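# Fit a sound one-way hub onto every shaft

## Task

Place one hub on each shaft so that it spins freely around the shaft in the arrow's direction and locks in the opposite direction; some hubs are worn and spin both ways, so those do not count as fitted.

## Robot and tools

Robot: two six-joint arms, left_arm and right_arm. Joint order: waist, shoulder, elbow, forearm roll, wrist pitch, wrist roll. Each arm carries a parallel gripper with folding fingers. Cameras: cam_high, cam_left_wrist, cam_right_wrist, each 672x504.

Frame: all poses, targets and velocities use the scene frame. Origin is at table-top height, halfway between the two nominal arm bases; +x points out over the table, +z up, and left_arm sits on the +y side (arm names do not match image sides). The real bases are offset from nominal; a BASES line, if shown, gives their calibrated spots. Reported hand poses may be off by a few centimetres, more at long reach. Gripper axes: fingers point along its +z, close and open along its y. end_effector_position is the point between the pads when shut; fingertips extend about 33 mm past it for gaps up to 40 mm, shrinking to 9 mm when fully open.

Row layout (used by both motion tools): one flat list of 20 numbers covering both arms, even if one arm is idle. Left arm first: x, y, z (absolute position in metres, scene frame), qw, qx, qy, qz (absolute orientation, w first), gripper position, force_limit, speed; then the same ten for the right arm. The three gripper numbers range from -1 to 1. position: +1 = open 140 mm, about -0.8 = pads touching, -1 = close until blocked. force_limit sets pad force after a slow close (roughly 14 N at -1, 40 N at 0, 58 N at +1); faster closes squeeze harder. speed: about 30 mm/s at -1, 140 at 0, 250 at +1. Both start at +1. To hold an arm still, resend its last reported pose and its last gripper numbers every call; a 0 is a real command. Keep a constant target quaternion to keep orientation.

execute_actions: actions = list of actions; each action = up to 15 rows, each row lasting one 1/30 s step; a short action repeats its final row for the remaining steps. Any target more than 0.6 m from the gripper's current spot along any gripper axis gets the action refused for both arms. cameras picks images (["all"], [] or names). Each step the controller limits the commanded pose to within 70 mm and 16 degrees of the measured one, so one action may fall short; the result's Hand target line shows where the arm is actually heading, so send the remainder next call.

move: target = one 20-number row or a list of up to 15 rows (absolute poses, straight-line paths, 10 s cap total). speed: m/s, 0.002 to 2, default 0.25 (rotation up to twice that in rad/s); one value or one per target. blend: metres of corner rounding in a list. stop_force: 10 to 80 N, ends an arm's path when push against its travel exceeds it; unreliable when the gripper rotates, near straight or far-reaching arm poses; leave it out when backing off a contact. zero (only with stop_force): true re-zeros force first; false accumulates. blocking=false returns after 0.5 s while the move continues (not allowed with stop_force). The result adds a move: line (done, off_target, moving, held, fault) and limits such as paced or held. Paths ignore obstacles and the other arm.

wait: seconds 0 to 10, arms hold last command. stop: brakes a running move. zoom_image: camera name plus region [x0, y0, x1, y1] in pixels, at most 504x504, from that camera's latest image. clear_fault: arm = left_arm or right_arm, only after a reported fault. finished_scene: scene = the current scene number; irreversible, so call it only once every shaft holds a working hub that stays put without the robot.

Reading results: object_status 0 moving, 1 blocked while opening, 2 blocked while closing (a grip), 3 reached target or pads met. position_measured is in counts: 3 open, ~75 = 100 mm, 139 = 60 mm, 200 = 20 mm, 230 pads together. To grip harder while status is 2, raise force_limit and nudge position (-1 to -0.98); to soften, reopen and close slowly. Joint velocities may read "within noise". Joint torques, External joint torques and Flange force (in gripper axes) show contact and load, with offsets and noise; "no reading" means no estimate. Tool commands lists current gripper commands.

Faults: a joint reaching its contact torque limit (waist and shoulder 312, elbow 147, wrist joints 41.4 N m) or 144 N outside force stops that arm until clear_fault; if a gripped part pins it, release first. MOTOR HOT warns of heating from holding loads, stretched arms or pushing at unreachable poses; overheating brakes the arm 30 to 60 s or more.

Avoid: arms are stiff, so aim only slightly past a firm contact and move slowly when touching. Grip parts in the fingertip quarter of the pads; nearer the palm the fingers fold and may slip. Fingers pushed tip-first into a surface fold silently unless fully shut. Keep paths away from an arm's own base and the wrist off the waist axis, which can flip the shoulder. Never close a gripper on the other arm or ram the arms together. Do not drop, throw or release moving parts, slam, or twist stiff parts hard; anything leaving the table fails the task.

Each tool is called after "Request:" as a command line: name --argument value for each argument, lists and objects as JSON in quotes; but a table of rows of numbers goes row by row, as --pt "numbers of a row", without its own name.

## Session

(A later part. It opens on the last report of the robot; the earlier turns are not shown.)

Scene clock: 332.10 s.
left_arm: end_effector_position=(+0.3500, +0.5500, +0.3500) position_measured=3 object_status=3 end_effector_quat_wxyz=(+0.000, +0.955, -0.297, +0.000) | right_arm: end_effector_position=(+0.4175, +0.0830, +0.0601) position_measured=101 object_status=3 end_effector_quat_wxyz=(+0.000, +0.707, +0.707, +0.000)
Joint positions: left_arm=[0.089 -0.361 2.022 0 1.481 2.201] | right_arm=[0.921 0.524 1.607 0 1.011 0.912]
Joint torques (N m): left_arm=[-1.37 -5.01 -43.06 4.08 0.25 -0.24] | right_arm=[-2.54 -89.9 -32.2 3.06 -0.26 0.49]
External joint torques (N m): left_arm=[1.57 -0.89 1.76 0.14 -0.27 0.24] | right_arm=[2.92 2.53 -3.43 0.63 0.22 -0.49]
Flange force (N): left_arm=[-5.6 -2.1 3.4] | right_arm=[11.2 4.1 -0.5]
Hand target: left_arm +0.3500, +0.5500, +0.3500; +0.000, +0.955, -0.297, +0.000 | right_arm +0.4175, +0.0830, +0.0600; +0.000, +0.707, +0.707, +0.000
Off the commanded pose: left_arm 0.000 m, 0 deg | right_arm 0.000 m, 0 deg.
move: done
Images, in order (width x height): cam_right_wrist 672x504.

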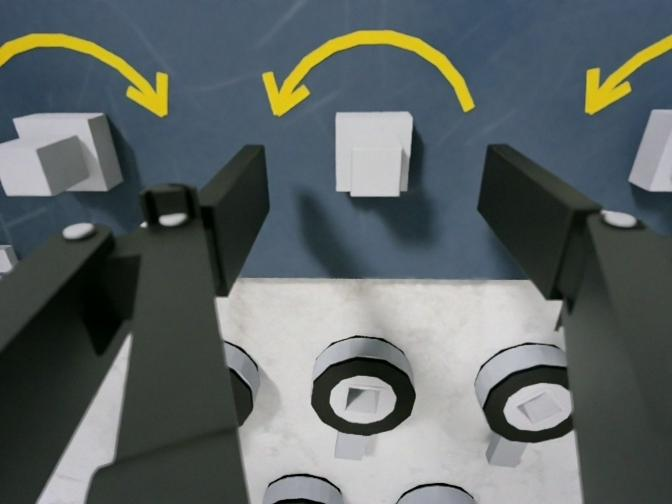

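Request:
move --pt "0.35 0.55 0.35 0 0.955 -0.297 0 1 1 1 0.4175 0.080 0.12 0 0.7071 0.7071 0 0.22 -1 -1" --pt "0.35 0.55 0.35 0 0.955 -0.297 0 1 1 1 0.3745 -0.178 0.12 0 0.7071 0.7071 0 0.22 -1 -1" --pt "0.35 0.55 0.35 0 0.955 -0.297 0 1 1 1 0.3745 -0.178 0.036 0 0.7071 0.7071 0 0.22 -1 -1" --pt "0.35 0.55 0.35 0 0.955 -0.297 0 1 1 1 0.3745 -0.178 0.036 0 0.7071 0.7071 0 -1 -1 -1" --cameras '["cam_right_wrist"]'

Request:
zoom_image --camera "cam_right_wrist" --region '[200, 50, 600, 350]'

Scene clock: 362.17 s.
left_arm: end_effector_position=(+0.3500, +0.5500, +0.3500) position_measured=3 object_status=3 end_effector_quat_wxyz=(+0.000, +0.955, -0.297, +0.000) | right_arm: end_effector_position=(+0.3745, -0.1780, +0.0360) position_measured=138 object_status=0 end_effector_quat_wxyz=(+0.000, +0.707, +0.707, +0.000)
Joint positions: left_arm=[0.089 -0.361 2.022 0 1.481 2.201] | right_arm=[0.695 0.248 2.082 0 0.811 0.686]
Joint torques (N m): left_arm=[-0.68 -4.63 -42.96 4.09 0.24 -0.28] | right_arm=[-2.94 -54.98 -26.14 2.59 -0.76 0.49]
External joint torques (N m): left_arm=[0.81 -0.87 1.68 0.12 -0.28 0.28] | right_arm=[3.17 -0.8 -4.23 0.56 0.73 -0.49]
Flange force (N): left_arm=[-4.3 -0.5 3.2] | right_arm=[8.6 2.2 -5.5]
Hand target: left_arm +0.3500, +0.5500, +0.3500; +0.000, +0.955, -0.297, +0.000 | right_arm +0.3745, -0.1780, +0.0360; +0.000, +0.707, +0.707, +0.000
Off the commanded pose: left_arm 0.000 m, 0 deg | right_arm 0.000 m, 0 deg.
move: done
Images, in order (width x height): cam_right_wrist 672x504.

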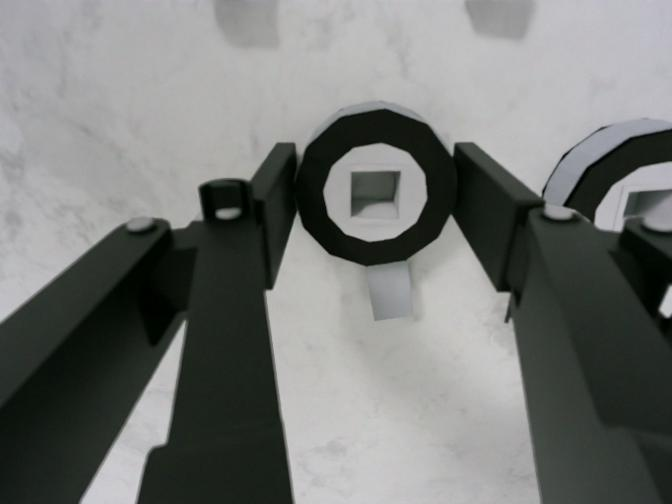

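Scaled by 1.260 from the camera's 672x504 image, which has a finer 960x720 frame.

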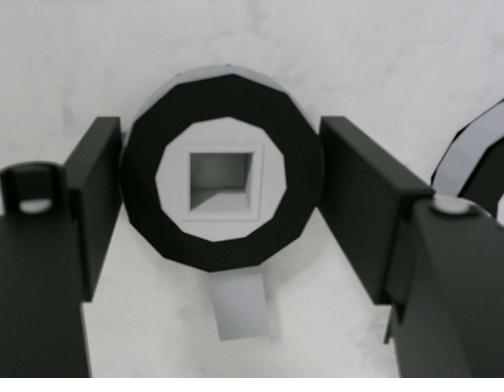

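Request:
move --pt "0.35 0.55 0.35 0 0.955 -0.297 0 1 1 1 0.3745 -0.178 0.15 0 0.7071 0.7071 0 -1 -1 -1" --pt "0.35 0.55 0.35 0 0.955 -0.297 0 1 1 1 0.4175 0.0775 0.15 0 0.7071 0.7071 0 -1 -1 -1" --pt "0.35 0.55 0.35 0 0.955 -0.297 0 1 1 1 0.4175 0.0775 0.09 0 0.7071 0.7071 0 -1 -1 -1" --cameras '["all"]'

Request:
zoom_image --camera "cam_right_wrist" --region '[200, 50, 600, 350]'

Scene clock: 374.43 s.
left_arm: end_effector_position=(+0.3500, +0.5500, +0.3500) position_measured=3 object_status=3 end_effector_quat_wxyz=(+0.000, +0.955, -0.297, +0.000) | right_arm: end_effector_position=(+0.4175, +0.0775, +0.0901) position_measured=138 object_status=2 end_effector_quat_wxyz=(+0.000, +0.707, +0.707, +0.000)
Joint positions: left_arm=[0.089 -0.361 2.022 0 1.481 2.201] | right_arm=[0.917 0.493 1.595 0 1.054 0.907]
Joint torques (N m): left_arm=[-1.49 -5.05 -43.01 4.15 0.24 -0.27] | right_arm=[-3.06 -88.66 -35.81 3.15 -0.62 0.47]
External joint torques (N m): left_arm=[1.57 -0.26 1.77 0.06 -0.28 0.27] | right_arm=[3.18 3.22 -0.74 0.62 0.58 -0.47]
Flange force (N): left_arm=[-4.8 -2.9 3.5] | right_arm=[7.6 1.1 1.1]
Hand target: left_arm +0.3500, +0.5500, +0.3500; +0.000, +0.955, -0.297, +0.000 | right_arm +0.4175, +0.0775, +0.0900; +0.000, +0.707, +0.707, +0.000
Off the commanded pose: left_arm 0.000 m, 0 deg | right_arm 0.000 m, 0 deg.
move: done

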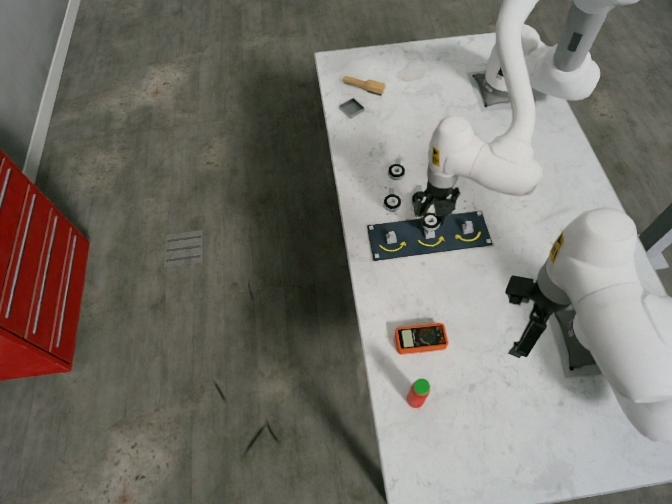

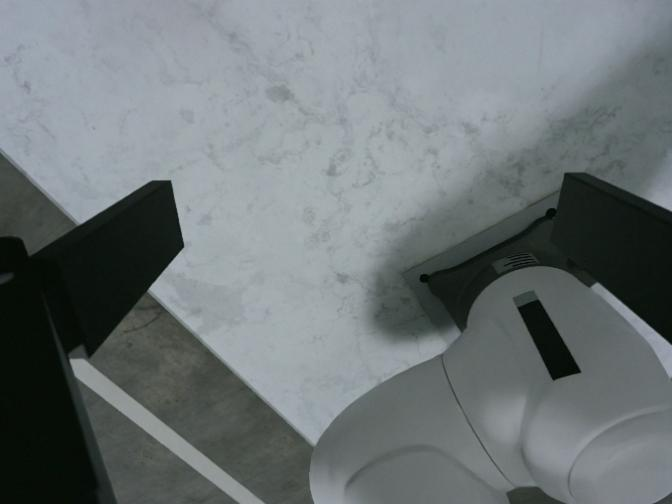

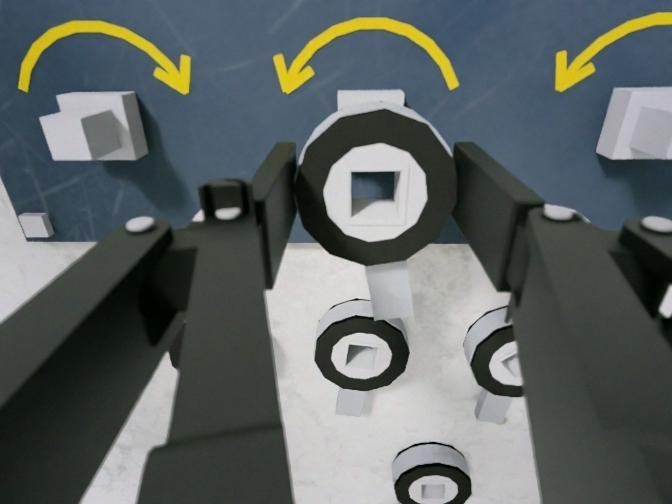

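Scaled by 1.260 from the camera's 672x504 image, which has a finer 960x720 frame.

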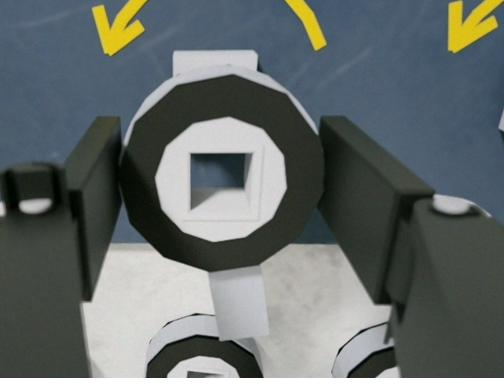

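Request:
move --target '[0.35,0.55,0.35,0,0.955,-0.297,0,1,1,1, 0.4175,0.0775,0.075,0,0.7071,0.7071,0,-1,-1,-1]' --cameras '["cam_right_wrist"]' --speed 0.05

Request:
zoom_image --camera "cam_right_wrist" --region '[280, 80, 480, 280]'

Scene clock: 385.27 s.
left_arm: end_effector_position=(+0.3500, +0.5500, +0.3500) position_measured=3 object_status=3 end_effector_quat_wxyz=(+0.000, +0.955, -0.297, +0.000) | right_arm: end_effector_position=(+0.4175, +0.0775, +0.0751) position_measured=138 object_status=2 end_effector_quat_wxyz=(+0.000, +0.707, +0.707, +0.000)
Joint positions: left_arm=[0.089 -0.361 2.022 0 1.481 2.201] | right_arm=[0.917 0.505 1.606 0 1.031 0.907]
Joint torques (N m): left_arm=[-1.38 -5.85 -43.11 4.05 0.29 -0.34] | right_arm=[-1.09 -84.89 -31.91 3.62 -0.98 0.47]
External joint torques (N m): left_arm=[1.49 0.26 1.82 0.17 -0.32 0.34] | right_arm=[1.13 -1.11 -4.13 0.1 0.93 -0.47]
Flange force (N): left_arm=[-4.2 -3.5 3.7] | right_arm=[7.5 4.3 -5.4]
Hand target: left_arm +0.3500, +0.5500, +0.3500; +0.000, +0.955, -0.297, +0.000 | right_arm +0.4175, +0.0775, +0.0750; +0.000, +0.707, +0.707, +0.000
Off the commanded pose: left_arm 0.000 m, 0 deg | right_arm 0.000 m, 0 deg.
move: done
Images, in order (width x height): cam_right_wrist 672x504.

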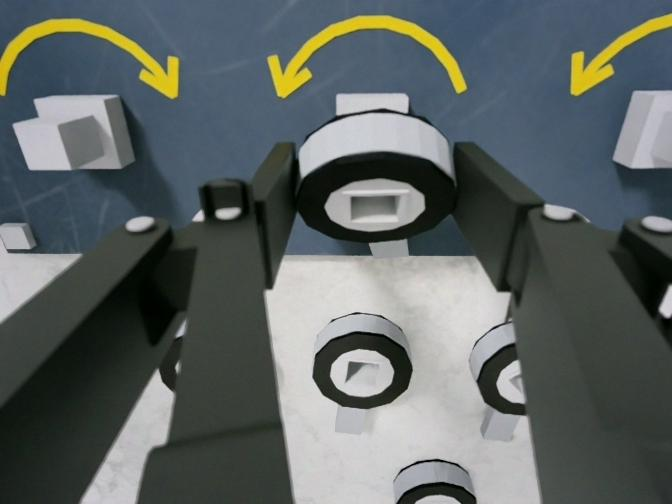

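Scaled by 2.520 from the camera's 672x504 image, which has a finer 960x720 frame.

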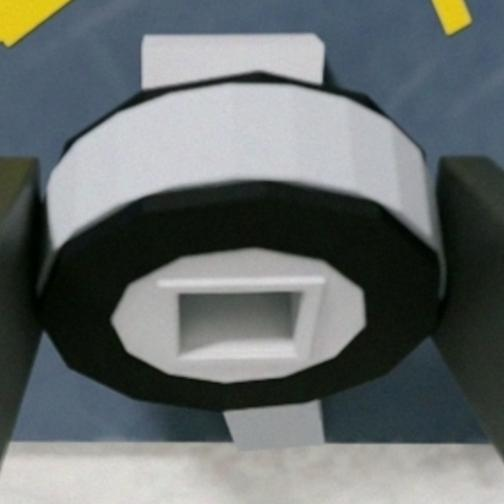

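Request:
move --pt "0.35 0.55 0.35 0 0.955 -0.297 0 1 1 1 0.4175 0.0775 0.13 0 0.7071 0.7071 0 -1 -1 -1" --pt "0.35 0.55 0.35 0 0.955 -0.297 0 1 1 1 0.3745 -0.178 0.13 0 0.7071 0.7071 0 -1 -1 -1" --pt "0.35 0.55 0.35 0 0.955 -0.297 0 1 1 1 0.3745 -0.178 0.05 0 0.7071 0.7071 0 -1 -1 -1" --pt "0.35 0.55 0.35 0 0.955 -0.297 0 1 1 1 0.3745 -0.178 0.037 0 0.7071 0.7071 0 -1 -1 -1" --cameras '["cam_right_wrist"]' --speed '[0.25,0.25,0.1,0.02]'

Request:
zoom_image --camera "cam_right_wrist" --region '[280, 80, 480, 280]'

Scene clock: 433.57 s.
left_arm: end_effector_position=(+0.3500, +0.5500, +0.3500) position_measured=3 object_status=3 end_effector_quat_wxyz=(+0.000, +0.955, -0.297, +0.000) | right_arm: end_effector_position=(+0.3745, -0.1780, +0.0371) position_measured=138 object_status=2 end_effector_quat_wxyz=(+0.000, +0.707, +0.707, +0.000)
Joint positions: left_arm=[0.089 -0.361 2.022 0 1.481 2.201] | right_arm=[0.695 0.247 2.081 0 0.813 0.686]
Joint torques (N m): left_arm=[-1.82 -5.58 -43.1 4.08 0.26 -0.27] | right_arm=[-2.37 -52.48 -24.61 2.76 -0.47 0.42]
External joint torques (N m): left_arm=[1.92 0.23 1.93 0.13 -0.29 0.27] | right_arm=[2.53 -3.26 -5.84 0.39 0.43 -0.42]
Flange force (N): left_arm=[-4.9 -4.2 3.9] | right_arm=[7.4 2.5 -9.2]
Hand target: left_arm +0.3500, +0.5500, +0.3500; +0.000, +0.955, -0.297, +0.000 | right_arm +0.3745, -0.1780, +0.0370; +0.000, +0.707, +0.707, +0.000
Off the commanded pose: left_arm 0.000 m, 0 deg | right_arm 0.000 m, 0 deg.
move: done
Images, in order (width x height): cam_right_wrist 672x504.

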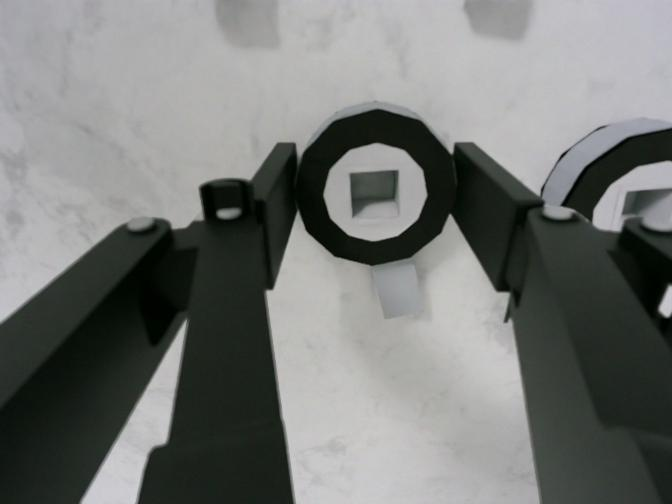

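Scaled by 2.520 from the camera's 672x504 image, which has a finer 960x720 frame.

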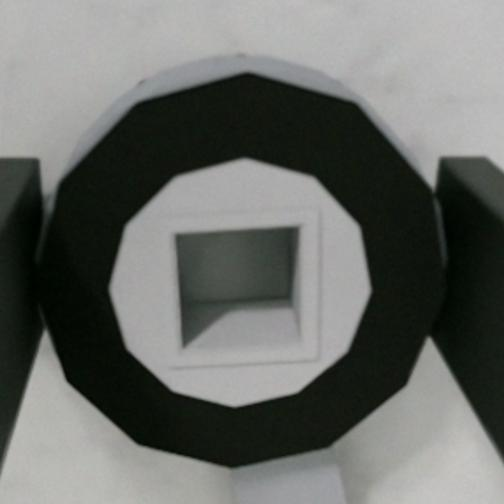

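Request:
move --pt "0.35 0.55 0.35 0 0.955 -0.297 0 1 1 1 0.3745 -0.178 0.15 0 0.7071 0.7071 0 -1 -1 -1" --pt "0.35 0.55 0.35 0 0.955 -0.297 0 1 1 1 0.4175 0.0865 0.15 0 0.7295 0.6839 0 -1 -1 -1" --pt "0.35 0.55 0.35 0 0.955 -0.297 0 1 1 1 0.4175 0.0865 0.092 0 0.7295 0.6839 0 -1 -1 -1" --cameras '["cam_right_wrist"]'

Request:
zoom_image --camera "cam_right_wrist" --region '[280, 80, 480, 280]'

Scene clock: 447.90 s.
left_arm: end_effector_position=(+0.3500, +0.5500, +0.3500) position_measured=3 object_status=3 end_effector_quat_wxyz=(+0.000, +0.955, -0.297, +0.000) | right_arm: end_effector_position=(+0.4175, +0.0865, +0.0921) position_measured=138 object_status=2 end_effector_quat_wxyz=(+0.000, +0.730, +0.684, +0.000)
Joint positions: left_arm=[0.089 -0.361 2.022 0 1.481 2.201] | right_arm=[0.924 0.502 1.576 0 1.064 0.979]
Joint torques (N m): left_arm=[-1.15 -5.66 -43.18 4.05 0.29 -0.23] | right_arm=[-2.95 -91.39 -35.23 3.11 -0.1 0.53]
External joint torques (N m): left_arm=[1.14 0.77 2.02 0.15 -0.34 0.23] | right_arm=[3.3 4.79 -1.55 0.7 0.06 -0.53]
Flange force (N): left_arm=[-2.8 -2.9 4.2] | right_arm=[10.8 2.5 2.4]
Hand target: left_arm +0.3500, +0.5500, +0.3500; +0.000, +0.955, -0.297, +0.000 | right_arm +0.4175, +0.0865, +0.0920; +0.000, +0.730, +0.684, +0.000
Off the commanded pose: left_arm 0.000 m, 0 deg | right_arm 0.000 m, 0 deg.
move: done
Images, in order (width x height): cam_right_wrist 672x504.

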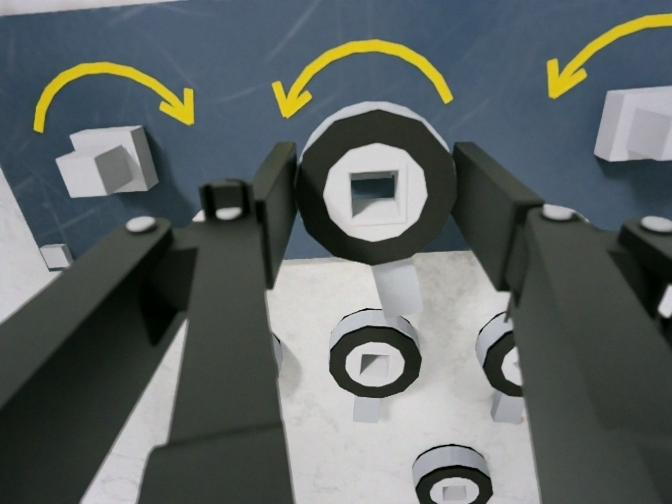

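Scaled by 2.520 from the camera's 672x504 image, which has a finer 960x720 frame.

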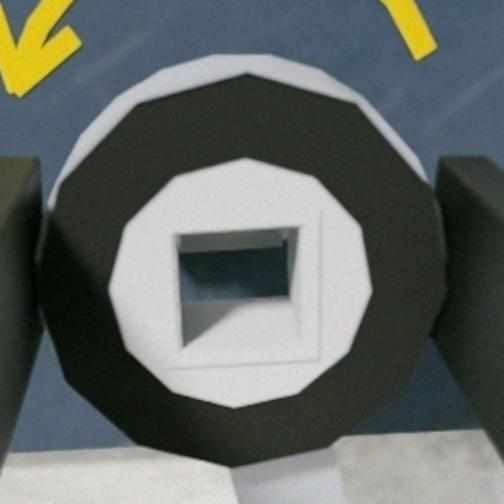

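Request:
move --target '[0.35,0.55,0.35,0,0.955,-0.297,0,1,1,1, 0.4175,0.0895,0.086,0,0.7295,0.6839,0,-1,-1,-1]' --cameras '["cam_right_wrist"]' --speed 0.05

Request:
zoom_image --camera "cam_right_wrist" --region '[280, 80, 480, 280]'

Scene clock: 460.13 s.
left_arm: end_effector_position=(+0.3500, +0.5500, +0.3500) position_measured=3 object_status=3 end_effector_quat_wxyz=(+0.000, +0.955, -0.297, +0.000) | right_arm: end_effector_position=(+0.4175, +0.0895, +0.0861) position_measured=138 object_status=2 end_effector_quat_wxyz=(+0.000, +0.730, +0.684, +0.000)
Joint positions: left_arm=[0.089 -0.361 2.022 0 1.481 2.201] | right_arm=[0.926 0.51 1.575 0 1.056 0.981]
Joint torques (N m): left_arm=[-1.58 -5.05 -43.1 4.15 0.23 -0.28] | right_arm=[-2.71 -90.17 -35.31 3.22 -0.55 0.51]
External joint torques (N m): left_arm=[1.61 0 1.93 0.05 -0.28 0.28] | right_arm=[2.88 3.21 -1.2 0.55 0.51 -0.51]
Flange force (N): left_arm=[-4.7 -3.3 3.8] | right_arm=[8.3 1.5 0.8]
Hand target: left_arm +0.3500, +0.5500, +0.3500; +0.000, +0.955, -0.297, +0.000 | right_arm +0.4175, +0.0895, +0.0860; +0.000, +0.730, +0.684, +0.000
Off the commanded pose: left_arm 0.000 m, 0 deg | right_arm 0.000 m, 0 deg.
move: done
Images, in order (width x height): cam_right_wrist 672x504.

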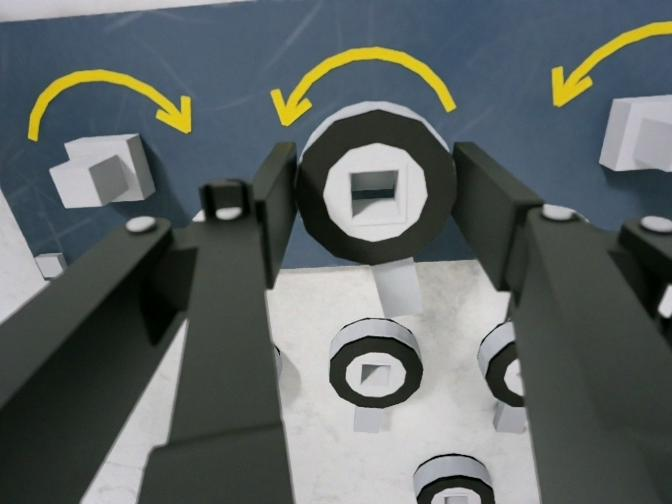

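Scaled by 2.520 from the camera's 672x504 image, which has a finer 960x720 frame.

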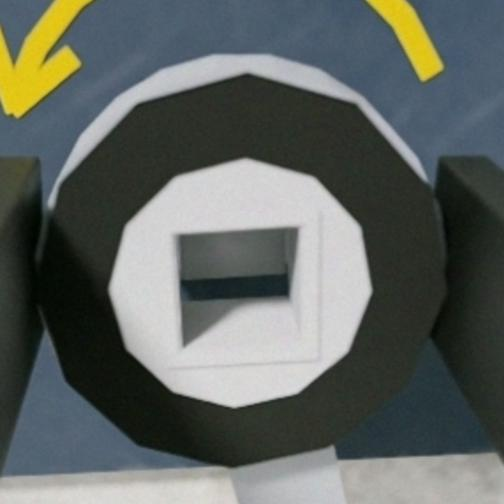

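Request:
move --pt "0.35 0.55 0.35 0 0.955 -0.297 0 1 1 1 0.4175 0.0912 0.086 0 0.7295 0.6839 0 -1 -1 -1" --pt "0.35 0.55 0.35 0 0.955 -0.297 0 1 1 1 0.4175 0.0912 0.0825 0 0.7295 0.6839 0 -1 -1 -1" --cameras '["cam_right_wrist"]' --speed 0.03

Request:
zoom_image --camera "cam_right_wrist" --region '[280, 80, 480, 280]'

Scene clock: 473.30 s.
left_arm: end_effector_position=(+0.3500, +0.5500, +0.3500) position_measured=3 object_status=3 end_effector_quat_wxyz=(+0.000, +0.955, -0.297, +0.000) | right_arm: end_effector_position=(+0.4175, +0.0912, +0.0826) position_measured=138 object_status=2 end_effector_quat_wxyz=(+0.000, +0.730, +0.684, +0.000)
Joint positions: left_arm=[0.089 -0.361 2.022 0 1.481 2.201] | right_arm=[0.928 0.515 1.575 0 1.052 0.983]
Joint torques (N m): left_arm=[-2.04 -6.14 -43.19 4.1 0.26 -0.18] | right_arm=[-3.57 -91.09 -33.59 2.9 0.24 0.52]
External joint torques (N m): left_arm=[2.12 0.82 1.97 0.11 -0.3 0.18] | right_arm=[4.01 3.74 -2.87 0.87 -0.29 -0.52]
Flange force (N): left_arm=[-4.4 -5.2 4.0] | right_arm=[12.3 2.3 1.3]
Hand target: left_arm +0.3500, +0.5500, +0.3500; +0.000, +0.955, -0.297, +0.000 | right_arm +0.4175, +0.0912, +0.0825; +0.000, +0.730, +0.684, +0.000
Off the commanded pose: left_arm 0.000 m, 0 deg | right_arm 0.000 m, 0 deg.
move: done
Images, in order (width x height): cam_right_wrist 672x504.

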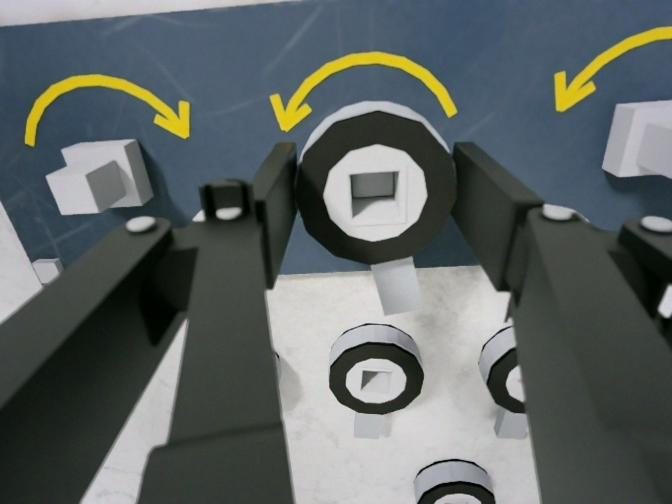

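Scaled by 2.520 from the camera's 672x504 image, which has a finer 960x720 frame.

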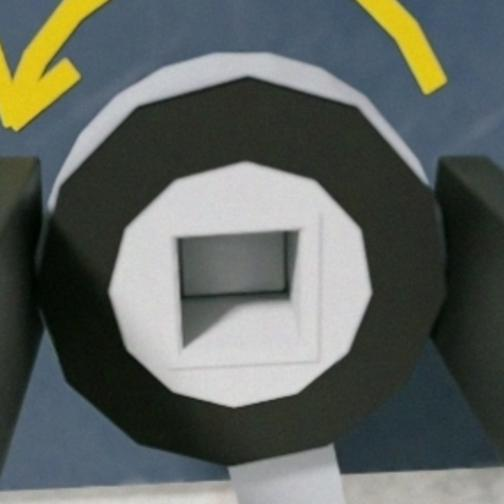

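Request:
move --target '[0.35,0.55,0.35,0,0.955,-0.297,0,1,1,1, 0.4170,0.0915,0.075,0,0.7295,0.6839,0,-1,-1,-1]' --cameras '["cam_right_wrist"]' --speed 0.01 --stop_force 12

Request:
zoom_image --camera "cam_right_wrist" --region '[280, 80, 480, 280]'

Scene clock: 483.20 s.
left_arm: end_effector_position=(+0.3500, +0.5500, +0.3500) position_measured=3 object_status=3 end_effector_quat_wxyz=(+0.000, +0.955, -0.297, +0.000) | right_arm: end_effector_position=(+0.4170, +0.0915, +0.0750) position_measured=138 object_status=2 end_effector_quat_wxyz=(+0.000, +0.730, +0.684, +0.000)
Joint positions: left_arm=[0.089 -0.361 2.022 0 1.481 2.201] | right_arm=[0.928 0.521 1.581 0 1.04 0.983]
Joint torques (N m): left_arm=[-1.45 -5.28 -43.05 4.11 0.3 -0.27] | right_arm=[0.29 -81.25 -22.52 4.26 3.53 0.58]
External joint torques (N m): left_arm=[1.59 -0.24 1.87 0.09 -0.33 0.27] | right_arm=[-0.24 -6.28 -13.68 -0.53 -3.58 -0.58]
Flange force (N): left_arm=[-4.9 -3.0 3.7] | right_arm=[16.0 10.9 -9.6]
Hand target: left_arm +0.3500, +0.5500, +0.3500; +0.000, +0.955, -0.297, +0.000 | right_arm +0.4170, +0.0915, +0.0750; +0.000, +0.730, +0.684, +0.000
Off the commanded pose: left_arm 0.000 m, 0 deg | right_arm 0.000 m, 0 deg.
move: done
Images, in order (width x height): cam_right_wrist 672x504.

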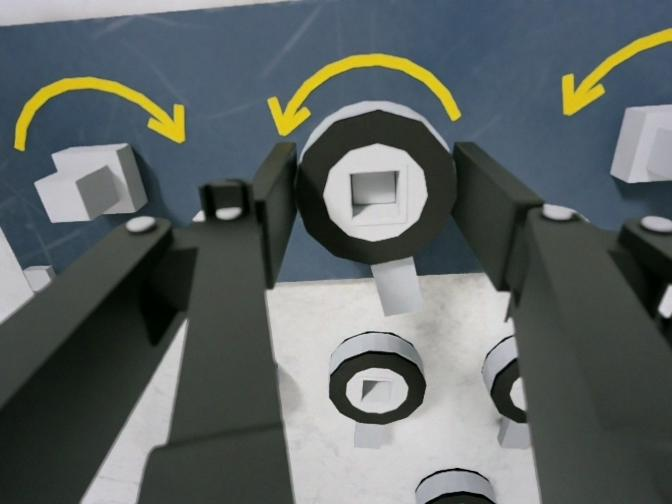

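Scaled by 2.520 from the camera's 672x504 image, which has a finer 960x720 frame.

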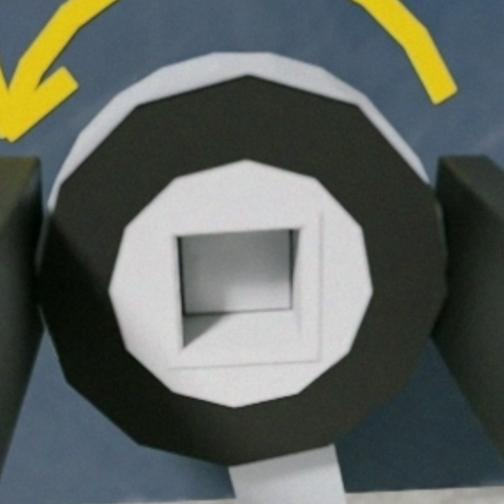

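Request:
move --target '[0.35,0.55,0.35,0,0.955,-0.297,0,1,1,1, 0.4175,0.0918,0.060,0,0.7295,0.6839,0,-1,-1,-1]' --cameras '["cam_right_wrist"]' --speed 0.01 --stop_force 12

Request:
zoom_image --camera "cam_right_wrist" --region '[280, 80, 480, 280]'

Scene clock: 493.77 s.
left_arm: end_effector_position=(+0.3500, +0.5500, +0.3500) position_measured=3 object_status=3 end_effector_quat_wxyz=(+0.000, +0.955, -0.297, +0.000) | right_arm: end_effector_position=(+0.4175, +0.0918, +0.0600) position_measured=138 object_status=2 end_effector_quat_wxyz=(+0.000, +0.730, +0.684, +0.000)
Joint positions: left_arm=[0.089 -0.361 2.022 0 1.481 2.201] | right_arm=[0.928 0.534 1.59 0 1.018 0.983]
Joint torques (N m): left_arm=[-1.69 -5.62 -43.24 4.06 0.29 -0.28] | right_arm=[-4.97 -90.49 -31.31 2.26 0.78 0.5]
External joint torques (N m): left_arm=[1.84 -0.06 1.94 0.15 -0.32 0.28] | right_arm=[5.04 2.34 -4.39 1.43 -0.82 -0.5]
Flange force (N): left_arm=[-5.2 -3.7 3.9] | right_arm=[13.9 1.7 0.2]
Hand target: left_arm +0.3500, +0.5500, +0.3500; +0.000, +0.955, -0.297, +0.000 | right_arm +0.4175, +0.0918, +0.0600; +0.000, +0.730, +0.684, +0.000
Off the commanded pose: left_arm 0.000 m, 0 deg | right_arm 0.000 m, 0 deg.
move: done
Images, in order (width x height): cam_right_wrist 672x504.

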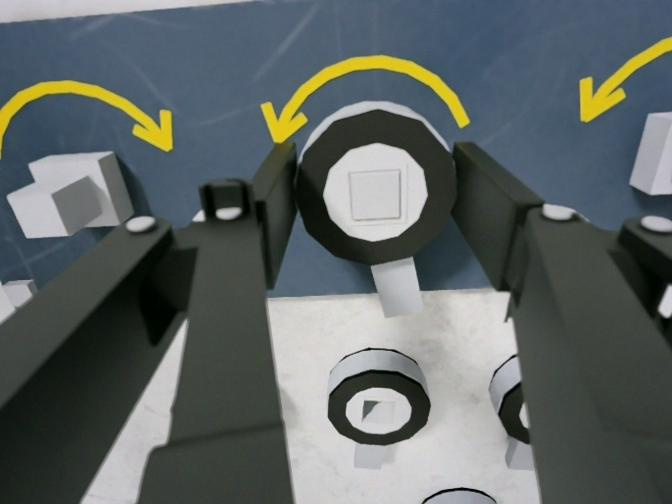

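Scaled by 2.520 from the camera's 672x504 image, which has a finer 960x720 frame.

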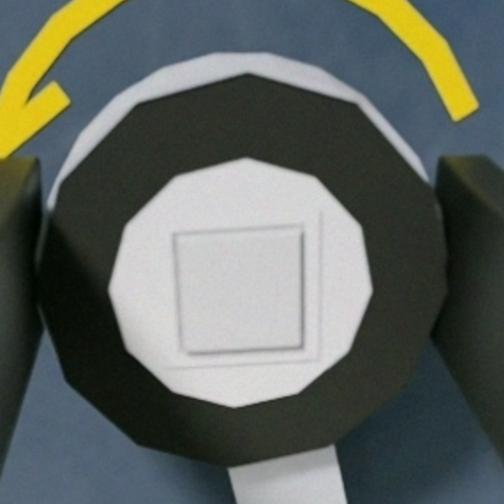

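Request:
move --target '[0.35,0.55,0.35,0,0.955,-0.297,0,1,1,1, 0.4175,0.0918,0.046,0,0.7295,0.6839,0,-1,-1,-1]' --cameras '["cam_right_wrist"]' --speed 0.01 --stop_force 10

Request:
zoom_image --camera "cam_right_wrist" --region '[280, 80, 480, 280]'

Scene clock: 500.80 s.
left_arm: end_effector_position=(+0.3500, +0.5500, +0.3500) position_measured=3 object_status=3 end_effector_quat_wxyz=(+0.000, +0.955, -0.297, +0.000) | right_arm: end_effector_position=(+0.4175, +0.0919, +0.0593) position_measured=138 object_status=2 end_effector_quat_wxyz=(+0.000, +0.730, +0.684, +0.000)
Joint positions: left_arm=[0.089 -0.361 2.022 0 1.481 2.201] | right_arm=[0.928 0.534 1.591 0 1.016 0.983]
Joint torques (N m): left_arm=[-1.84 -5.43 -42.82 4 0.3 -0.31] | right_arm=[-4.95 -80.67 -28.03 2.32 -0.77 0.51]
External joint torques (N m): left_arm=[1.93 0.06 1.65 0.21 -0.33 0.31] | right_arm=[5.16 -7.62 -7.63 1.36 0.73 -0.51]
Flange force (N): left_arm=[-5.0 -4.4 3.4] | right_arm=[9.8 -0.9 -12.9]
Hand target: left_arm +0.3500, +0.5500, +0.3500; +0.000, +0.955, -0.297, +0.000 | right_arm +0.4175, +0.0919, +0.0593; +0.000, +0.730, +0.684, +0.000
Off the commanded pose: left_arm 0.000 m, 0 deg | right_arm 0.013 m, 0 deg.
move: contact (right_arm)
Images, in order (width x height): cam_right_wrist 672x504.

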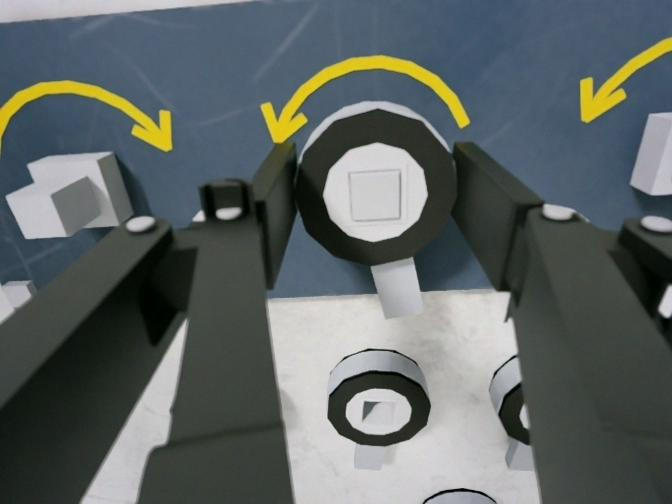

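Scaled by 2.520 from the camera's 672x504 image, which has a finer 960x720 frame.

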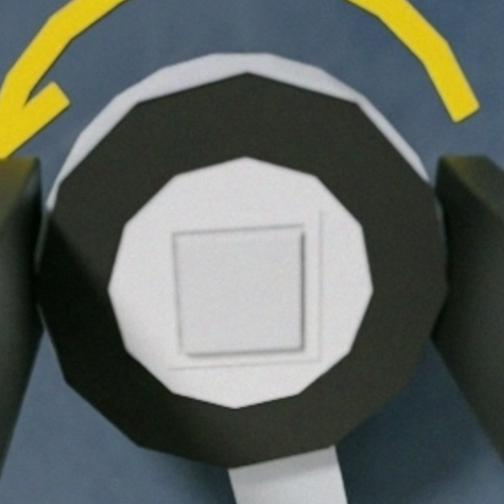

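Request:
move --pt "0.35 0.55 0.35 0 0.955 -0.297 0 1 1 1 0.4175 0.0918 0.0598 0 0.7295 0.6839 0 0.22 -1 -1" --pt "0.35 0.55 0.35 0 0.955 -0.297 0 1 1 1 0.4175 0.0918 0.09 0 0.7295 0.6839 0 0.22 -1 -1" --pt "0.35 0.55 0.35 0 0.955 -0.297 0 1 1 1 0.4175 0.0918 0.12 0 0.7295 0.6839 0 0.22 -1 -1" --pt "0.35 0.55 0.35 0 0.955 -0.297 0 1 1 1 0.4175 0.0918 0.12 0 1 0 0 0.22 -1 -1" --cameras '["cam_right_wrist"]' --speed '[0.1,0.05,0.25,0.4]'

Request:
zoom_image --camera "cam_right_wrist" --region '[200, 0, 600, 300]'

Scene clock: 536.63 s.
left_arm: end_effector_position=(+0.3500, +0.5500, +0.3500) position_measured=3 object_status=3 end_effector_quat_wxyz=(+0.000, +0.955, -0.297, +0.000) | right_arm: end_effector_position=(+0.4175, +0.0918, +0.1201) position_measured=101 object_status=3 end_effector_quat_wxyz=(+0.000, +1.000, +0.000, +0.000)
Joint positions: left_arm=[0.089 -0.361 2.022 0 1.481 2.201] | right_arm=[0.928 0.487 1.543 0 1.111 2.489]
Joint torques (N m): left_arm=[-0.83 -5.73 -43.14 4.15 0.29 -0.26] | right_arm=[-2.94 -87.05 -35.18 3.17 -0.36 0.37]
External joint torques (N m): left_arm=[0.96 0.19 1.93 0.06 -0.32 0.26] | right_arm=[2.84 1.14 -2.44 0.65 0.33 -0.37]
Flange force (N): left_arm=[-3.3 -1.9 3.9] | right_arm=[1.8 -8.0 -1.8]
Hand target: left_arm +0.3500, +0.5500, +0.3500; +0.000, +0.955, -0.297, +0.000 | right_arm +0.4175, +0.0918, +0.1200; +0.000, +1.000, +0.000, +0.000
Off the commanded pose: left_arm 0.000 m, 0 deg | right_arm 0.000 m, 0 deg.
move: done
Images, in order (width x height): cam_right_wrist 672x504.

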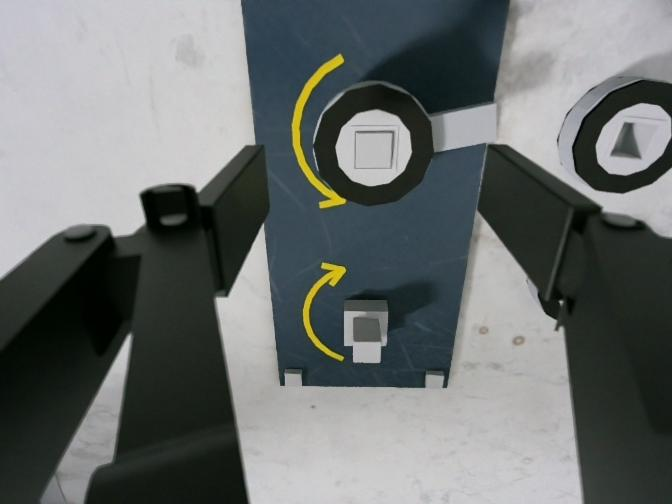

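Scaled by 1.260 from the camera's 672x504 image, which has a finer 960x720 frame.

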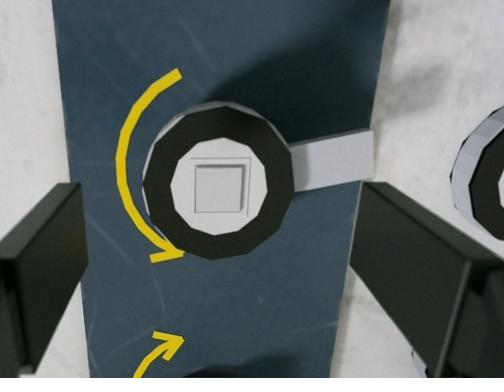

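Request:
move --pt "0.35 0.55 0.35 0 0.955 -0.297 0 1 1 1 0.4175 0.089 0.12 0 0.7071 0.7071 0 0.22 -1 -1" --pt "0.35 0.55 0.35 0 0.955 -0.297 0 1 1 1 0.4175 0.089 0.0605 0 0.7071 0.7071 0 0.22 -1 -1" --pt "0.35 0.55 0.35 0 0.955 -0.297 0 1 1 1 0.4175 0.089 0.0605 0 0.7071 0.7071 0 -1 -1 -1" --cameras '["cam_right_wrist"]' --speed '[0.4,0.15,0.1]'

Request:
move --target '[0.35,0.55,0.35,0,0.955,-0.297,0,1,1,1, 0.4175,0.089,0.0605,0,0.5373,0.8434,0,-1,-1,-1]' --cameras '["cam_right_wrist"]' --speed 0.2

Scene clock: 565.10 s.
left_arm: end_effector_position=(+0.3500, +0.5500, +0.3500) position_measured=3 object_status=3 end_effector_quat_wxyz=(+0.000, +0.955, -0.297, +0.000) | right_arm: end_effector_position=(+0.4175, +0.0890, +0.0605) position_measured=138 object_status=0 end_effector_quat_wxyz=(+0.000, +0.707, +0.707, +0.000)
Joint positions: left_arm=[0.089 -0.361 2.022 0 1.481 2.201] | right_arm=[0.926 0.53 1.595 0 1.016 0.916]
Joint torques (N m): left_arm=[-1.9 -4.71 -43.14 4 0.28 -0.26] | right_arm=[-3.43 -85.72 -31.62 2.78 -0.98 0.49]
External joint torques (N m): left_arm=[2.03 -0.94 1.8 0.22 -0.32 0.26] | right_arm=[3.47 -2.08 -4.04 0.89 0.93 -0.48]
Flange force (N): left_arm=[-6.6 -3.2 3.5] | right_arm=[8.2 1.1 -6.0]
Hand target: left_arm +0.3500, +0.5500, +0.3500; +0.000, +0.955, -0.297, +0.000 | right_arm +0.4175, +0.0890, +0.0605; +0.000, +0.707, +0.707, +0.000
Off the commanded pose: left_arm 0.000 m, 0 deg | right_arm 0.000 m, 0 deg.
move: done
Images, in order (width x height): cam_right_wrist 672x504.

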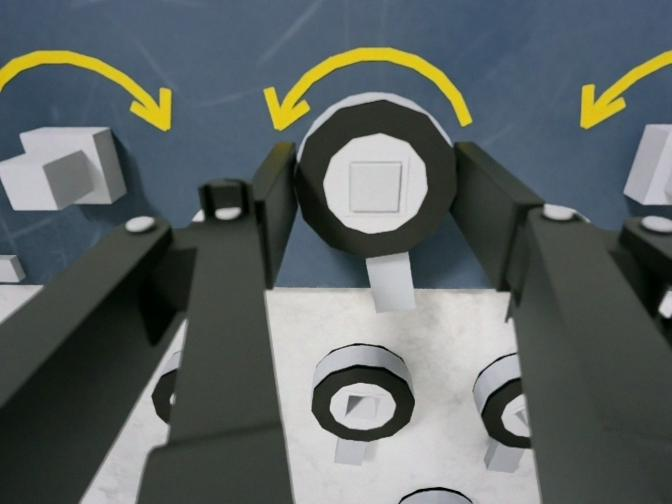

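Scene clock: 566.70 s.
left_arm: end_effector_position=(+0.3500, +0.5500, +0.3500) position_measured=3 object_status=3 end_effector_quat_wxyz=(+0.000, +0.955, -0.297, +0.000) | right_arm: end_effector_position=(+0.4174, +0.0891, +0.0605) position_measured=138 object_status=2 end_effector_quat_wxyz=(+0.000, +0.537, +0.843, +0.000)
Joint positions: left_arm=[0.089 -0.361 2.022 0 1.481 2.201] | right_arm=[0.926 0.53 1.595 0 1.016 0.48]
Joint torques (N m): left_arm=[-1.85 -5.59 -43.22 4.08 0.21 -0.17] | right_arm=[-2.73 -90.06 -32.43 2.97 0.28 -0.16]
External joint torques (N m): left_arm=[1.93 0.22 1.99 0.13 -0.24 0.17] | right_arm=[2.98 2.23 -3.19 0.73 -0.31 0.16]
Flange force (N): left_arm=[-4.9 -4.0 3.9] | right_arm=[8.6 6.9 0.2]
Hand target: left_arm +0.3500, +0.5500, +0.3500; +0.000, +0.955, -0.297, +0.000 | right_arm +0.4175, +0.0890, +0.0605; +0.000, +0.537, +0.843, +0.000
Off the commanded pose: left_arm 0.000 m, 0 deg | right_arm 0.000 m, 0 deg.
move: done
Images, in order (width x height): cam_right_wrist 672x504.

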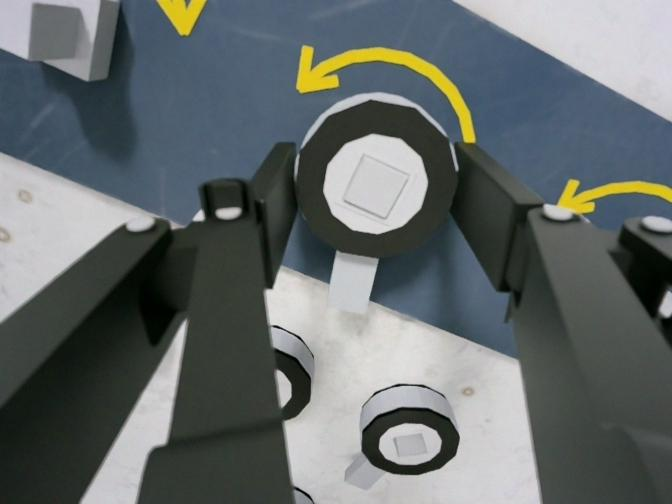

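Request:
move --target '[0.35,0.55,0.35,0,0.955,-0.297,0,1,1,1, 0.4175,0.089,0.0605,0,0.7071,0.7071,0,-1,-1,-1]' --cameras '["cam_right_wrist"]' --speed 0.2

Request:
move --target '[0.35,0.55,0.35,0,0.955,-0.297,0,1,1,1, 0.4175,0.089,0.0605,0,0.8434,0.5373,0,-1,-1,-1]' --cameras '["cam_right_wrist"]' --speed 0.2

Scene clock: 576.47 s.
left_arm: end_effector_position=(+0.3500, +0.5500, +0.3500) position_measured=3 object_status=3 end_effector_quat_wxyz=(+0.000, +0.955, -0.297, +0.000) | right_arm: end_effector_position=(+0.4176, +0.0889, +0.0605) position_measured=138 object_status=2 end_effector_quat_wxyz=(+0.000, +0.707, +0.707, +0.000)
Joint positions: left_arm=[0.089 -0.361 2.022 0 1.481 2.201] | right_arm=[0.926 0.53 1.595 0 1.016 0.916]
Joint torques (N m): left_arm=[-1.2 -5.66 -43.32 4.07 0.27 -0.26] | right_arm=[-7.42 -89.45 -32.61 0.89 -0.42 0.73]
External joint torques (N m): left_arm=[1.32 0.28 2.11 0.13 -0.3 0.26] | right_arm=[7.44 1.64 -3.04 2.78 0.37 -0.73]
Flange force (N): left_arm=[-3.9 -2.7 4.2] | right_arm=[13.0 -1.3 -1.3]
Hand target: left_arm +0.3500, +0.5500, +0.3500; +0.000, +0.955, -0.297, +0.000 | right_arm +0.4175, +0.0890, +0.0605; +0.000, +0.707, +0.707, +0.000
Off the commanded pose: left_arm 0.000 m, 0 deg | right_arm 0.000 m, 0 deg.
move: done
Images, in order (width x height): cam_right_wrist 672x504.

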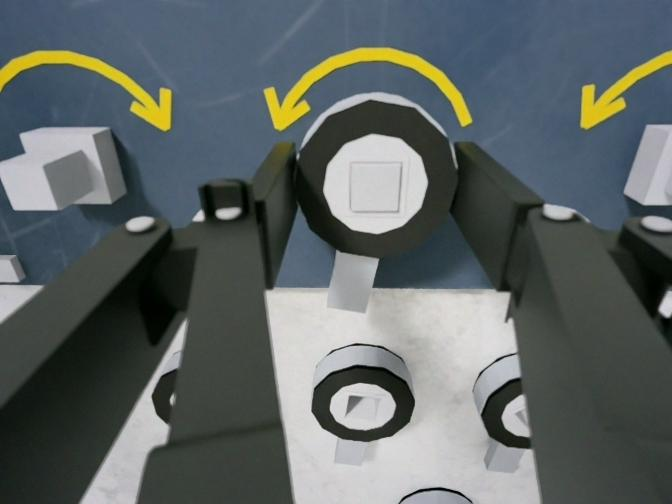

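Scene clock: 578.07 s.
left_arm: end_effector_position=(+0.3500, +0.5500, +0.3500) position_measured=3 object_status=3 end_effector_quat_wxyz=(+0.000, +0.955, -0.297, +0.000) | right_arm: end_effector_position=(+0.4176, +0.0889, +0.0605) position_measured=138 object_status=2 end_effector_quat_wxyz=(+0.000, +0.843, +0.537, +0.000)
Joint positions: left_arm=[0.089 -0.361 2.022 0 1.481 2.201] | right_arm=[0.926 0.53 1.595 0 1.016 1.353]
Joint torques (N m): left_arm=[-1.99 -5.27 -42.62 4.16 0.25 -0.25] | right_arm=[-10.47 -88.65 -32.61 -0.05 -0.49 0.4]
External joint torques (N m): left_arm=[2.12 -0.18 1.33 0.06 -0.29 0.25] | right_arm=[10.52 0.71 -3.1 3.73 0.44 -0.4]
Flange force (N): left_arm=[-5.3 -4.6 2.8] | right_arm=[11.1 -11.1 -2.2]
Hand target: left_arm +0.3500, +0.5500, +0.3500; +0.000, +0.955, -0.297, +0.000 | right_arm +0.4175, +0.0890, +0.0605; +0.000, +0.843, +0.537, +0.000
Off the commanded pose: left_arm 0.000 m, 0 deg | right_arm 0.000 m, 0 deg.
move: done
Images, in order (width x height): cam_right_wrist 672x504.

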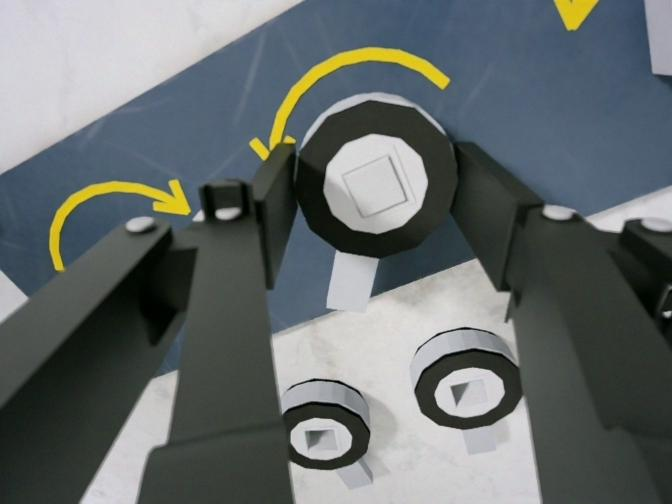

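Request:
move --pt "0.35 0.55 0.35 0 0.955 -0.297 0 1 1 1 0.4175 0.089 0.13 0 0.8434 0.5373 0 -1 -1 -1" --pt "0.35 0.55 0.35 0 0.955 -0.297 0 1 1 1 0.2955 0.087 0.13 0 0.8434 0.5373 0 -1 -1 -1" --pt "0.35 0.55 0.35 0 0.955 -0.297 0 1 1 1 0.2955 0.087 0.089 0 0.8434 0.5373 0 -1 -1 -1" --cameras '["cam_right_wrist"]' --speed '[0.06,0.25,0.1]'

Request:
zoom_image --camera "cam_right_wrist" --region '[280, 80, 480, 280]'

Scene clock: 613.33 s.
left_arm: end_effector_position=(+0.3500, +0.5500, +0.3500) position_measured=3 object_status=3 end_effector_quat_wxyz=(+0.000, +0.955, -0.297, +0.000) | right_arm: end_effector_position=(+0.2955, +0.0870, +0.0891) position_measured=138 object_status=2 end_effector_quat_wxyz=(+0.000, +0.843, +0.537, +0.000)
Joint positions: left_arm=[0.089 -0.361 2.022 0 1.481 2.201] | right_arm=[1.059 0.417 1.716 0 1.009 1.486]
Joint torques (N m): left_arm=[-1.67 -4.76 -43.3 4.1 0.32 -0.37] | right_arm=[-2.67 -81.14 -35.65 3.06 -0.46 0.45]
External joint torques (N m): left_arm=[1.74 -0.42 2.07 0.11 -0.36 0.37] | right_arm=[2.96 3.77 0.09 0.6 0.41 -0.45]
Flange force (N): left_arm=[-5.7 -3.2 4.1] | right_arm=[5.6 -3.3 2.7]
Hand target: left_arm +0.3500, +0.5500, +0.3500; +0.000, +0.955, -0.297, +0.000 | right_arm +0.2955, +0.0870, +0.0890; +0.000, +0.843, +0.537, +0.000
Off the commanded pose: left_arm 0.000 m, 0 deg | right_arm 0.000 m, 0 deg.
move: done
Images, in order (width x height): cam_right_wrist 672x504.

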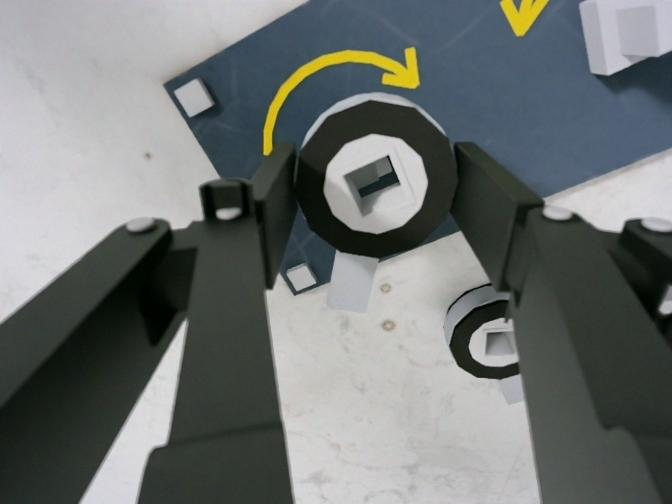

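Scaled by 2.520 from the camera's 672x504 image, which has a finer 960x720 frame.

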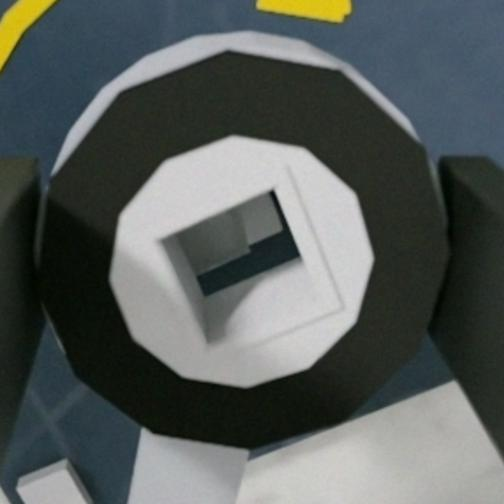

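Request:
move --target '[0.35,0.55,0.35,0,0.955,-0.297,0,1,1,1, 0.2944,0.088,0.0845,0,0.8434,0.5373,0,-1,-1,-1]' --cameras '["cam_right_wrist"]' --speed 0.06

Request:
zoom_image --camera "cam_right_wrist" --region '[320, 120, 440, 240]'

Scene clock: 638.27 s.
left_arm: end_effector_position=(+0.3500, +0.5500, +0.3500) position_measured=3 object_status=3 end_effector_quat_wxyz=(+0.000, +0.955, -0.297, +0.000) | right_arm: end_effector_position=(+0.2944, +0.0880, +0.0845) position_measured=138 object_status=2 end_effector_quat_wxyz=(+0.000, +0.843, +0.537, +0.000)
Joint positions: left_arm=[0.089 -0.361 2.022 0 1.481 2.201] | right_arm=[1.061 0.421 1.719 0 1.002 1.488]
Joint torques (N m): left_arm=[-1.07 -5.25 -43.3 4.11 0.2 -0.25] | right_arm=[-2.74 -82.3 -34.32 3.05 -0.43 0.49]
External joint torques (N m): left_arm=[1.15 0.07 2.08 0.1 -0.24 0.25] | right_arm=[3.18 4.8 -1.03 0.59 0.37 -0.49]
Flange force (N): left_arm=[-3.9 -2.0 4.0] | right_arm=[9.4 -3.4 2.8]
Hand target: left_arm +0.3500, +0.5500, +0.3500; +0.000, +0.955, -0.297, +0.000 | right_arm +0.2944, +0.0880, +0.0845; +0.000, +0.843, +0.537, +0.000
Off the commanded pose: left_arm 0.000 m, 0 deg | right_arm 0.000 m, 0 deg.
move: done
Images, in order (width x height): cam_right_wrist 672x504.

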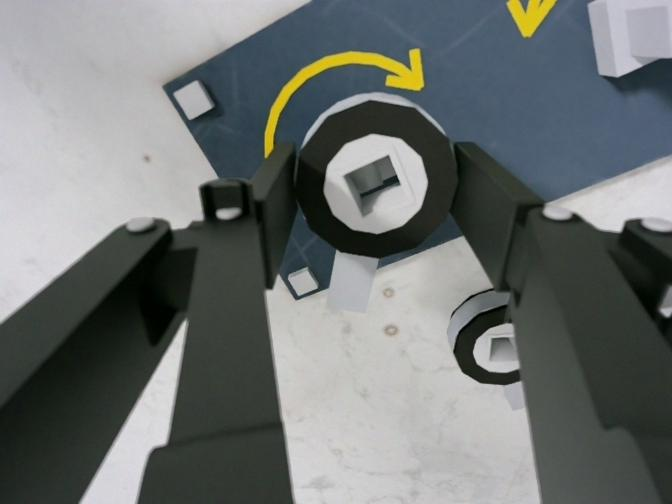

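Scaled by 4.200 from the camera's 672x504 image, which has a finer 960x720 frame.

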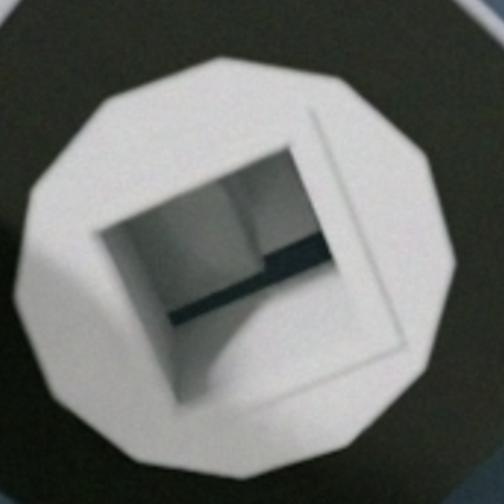

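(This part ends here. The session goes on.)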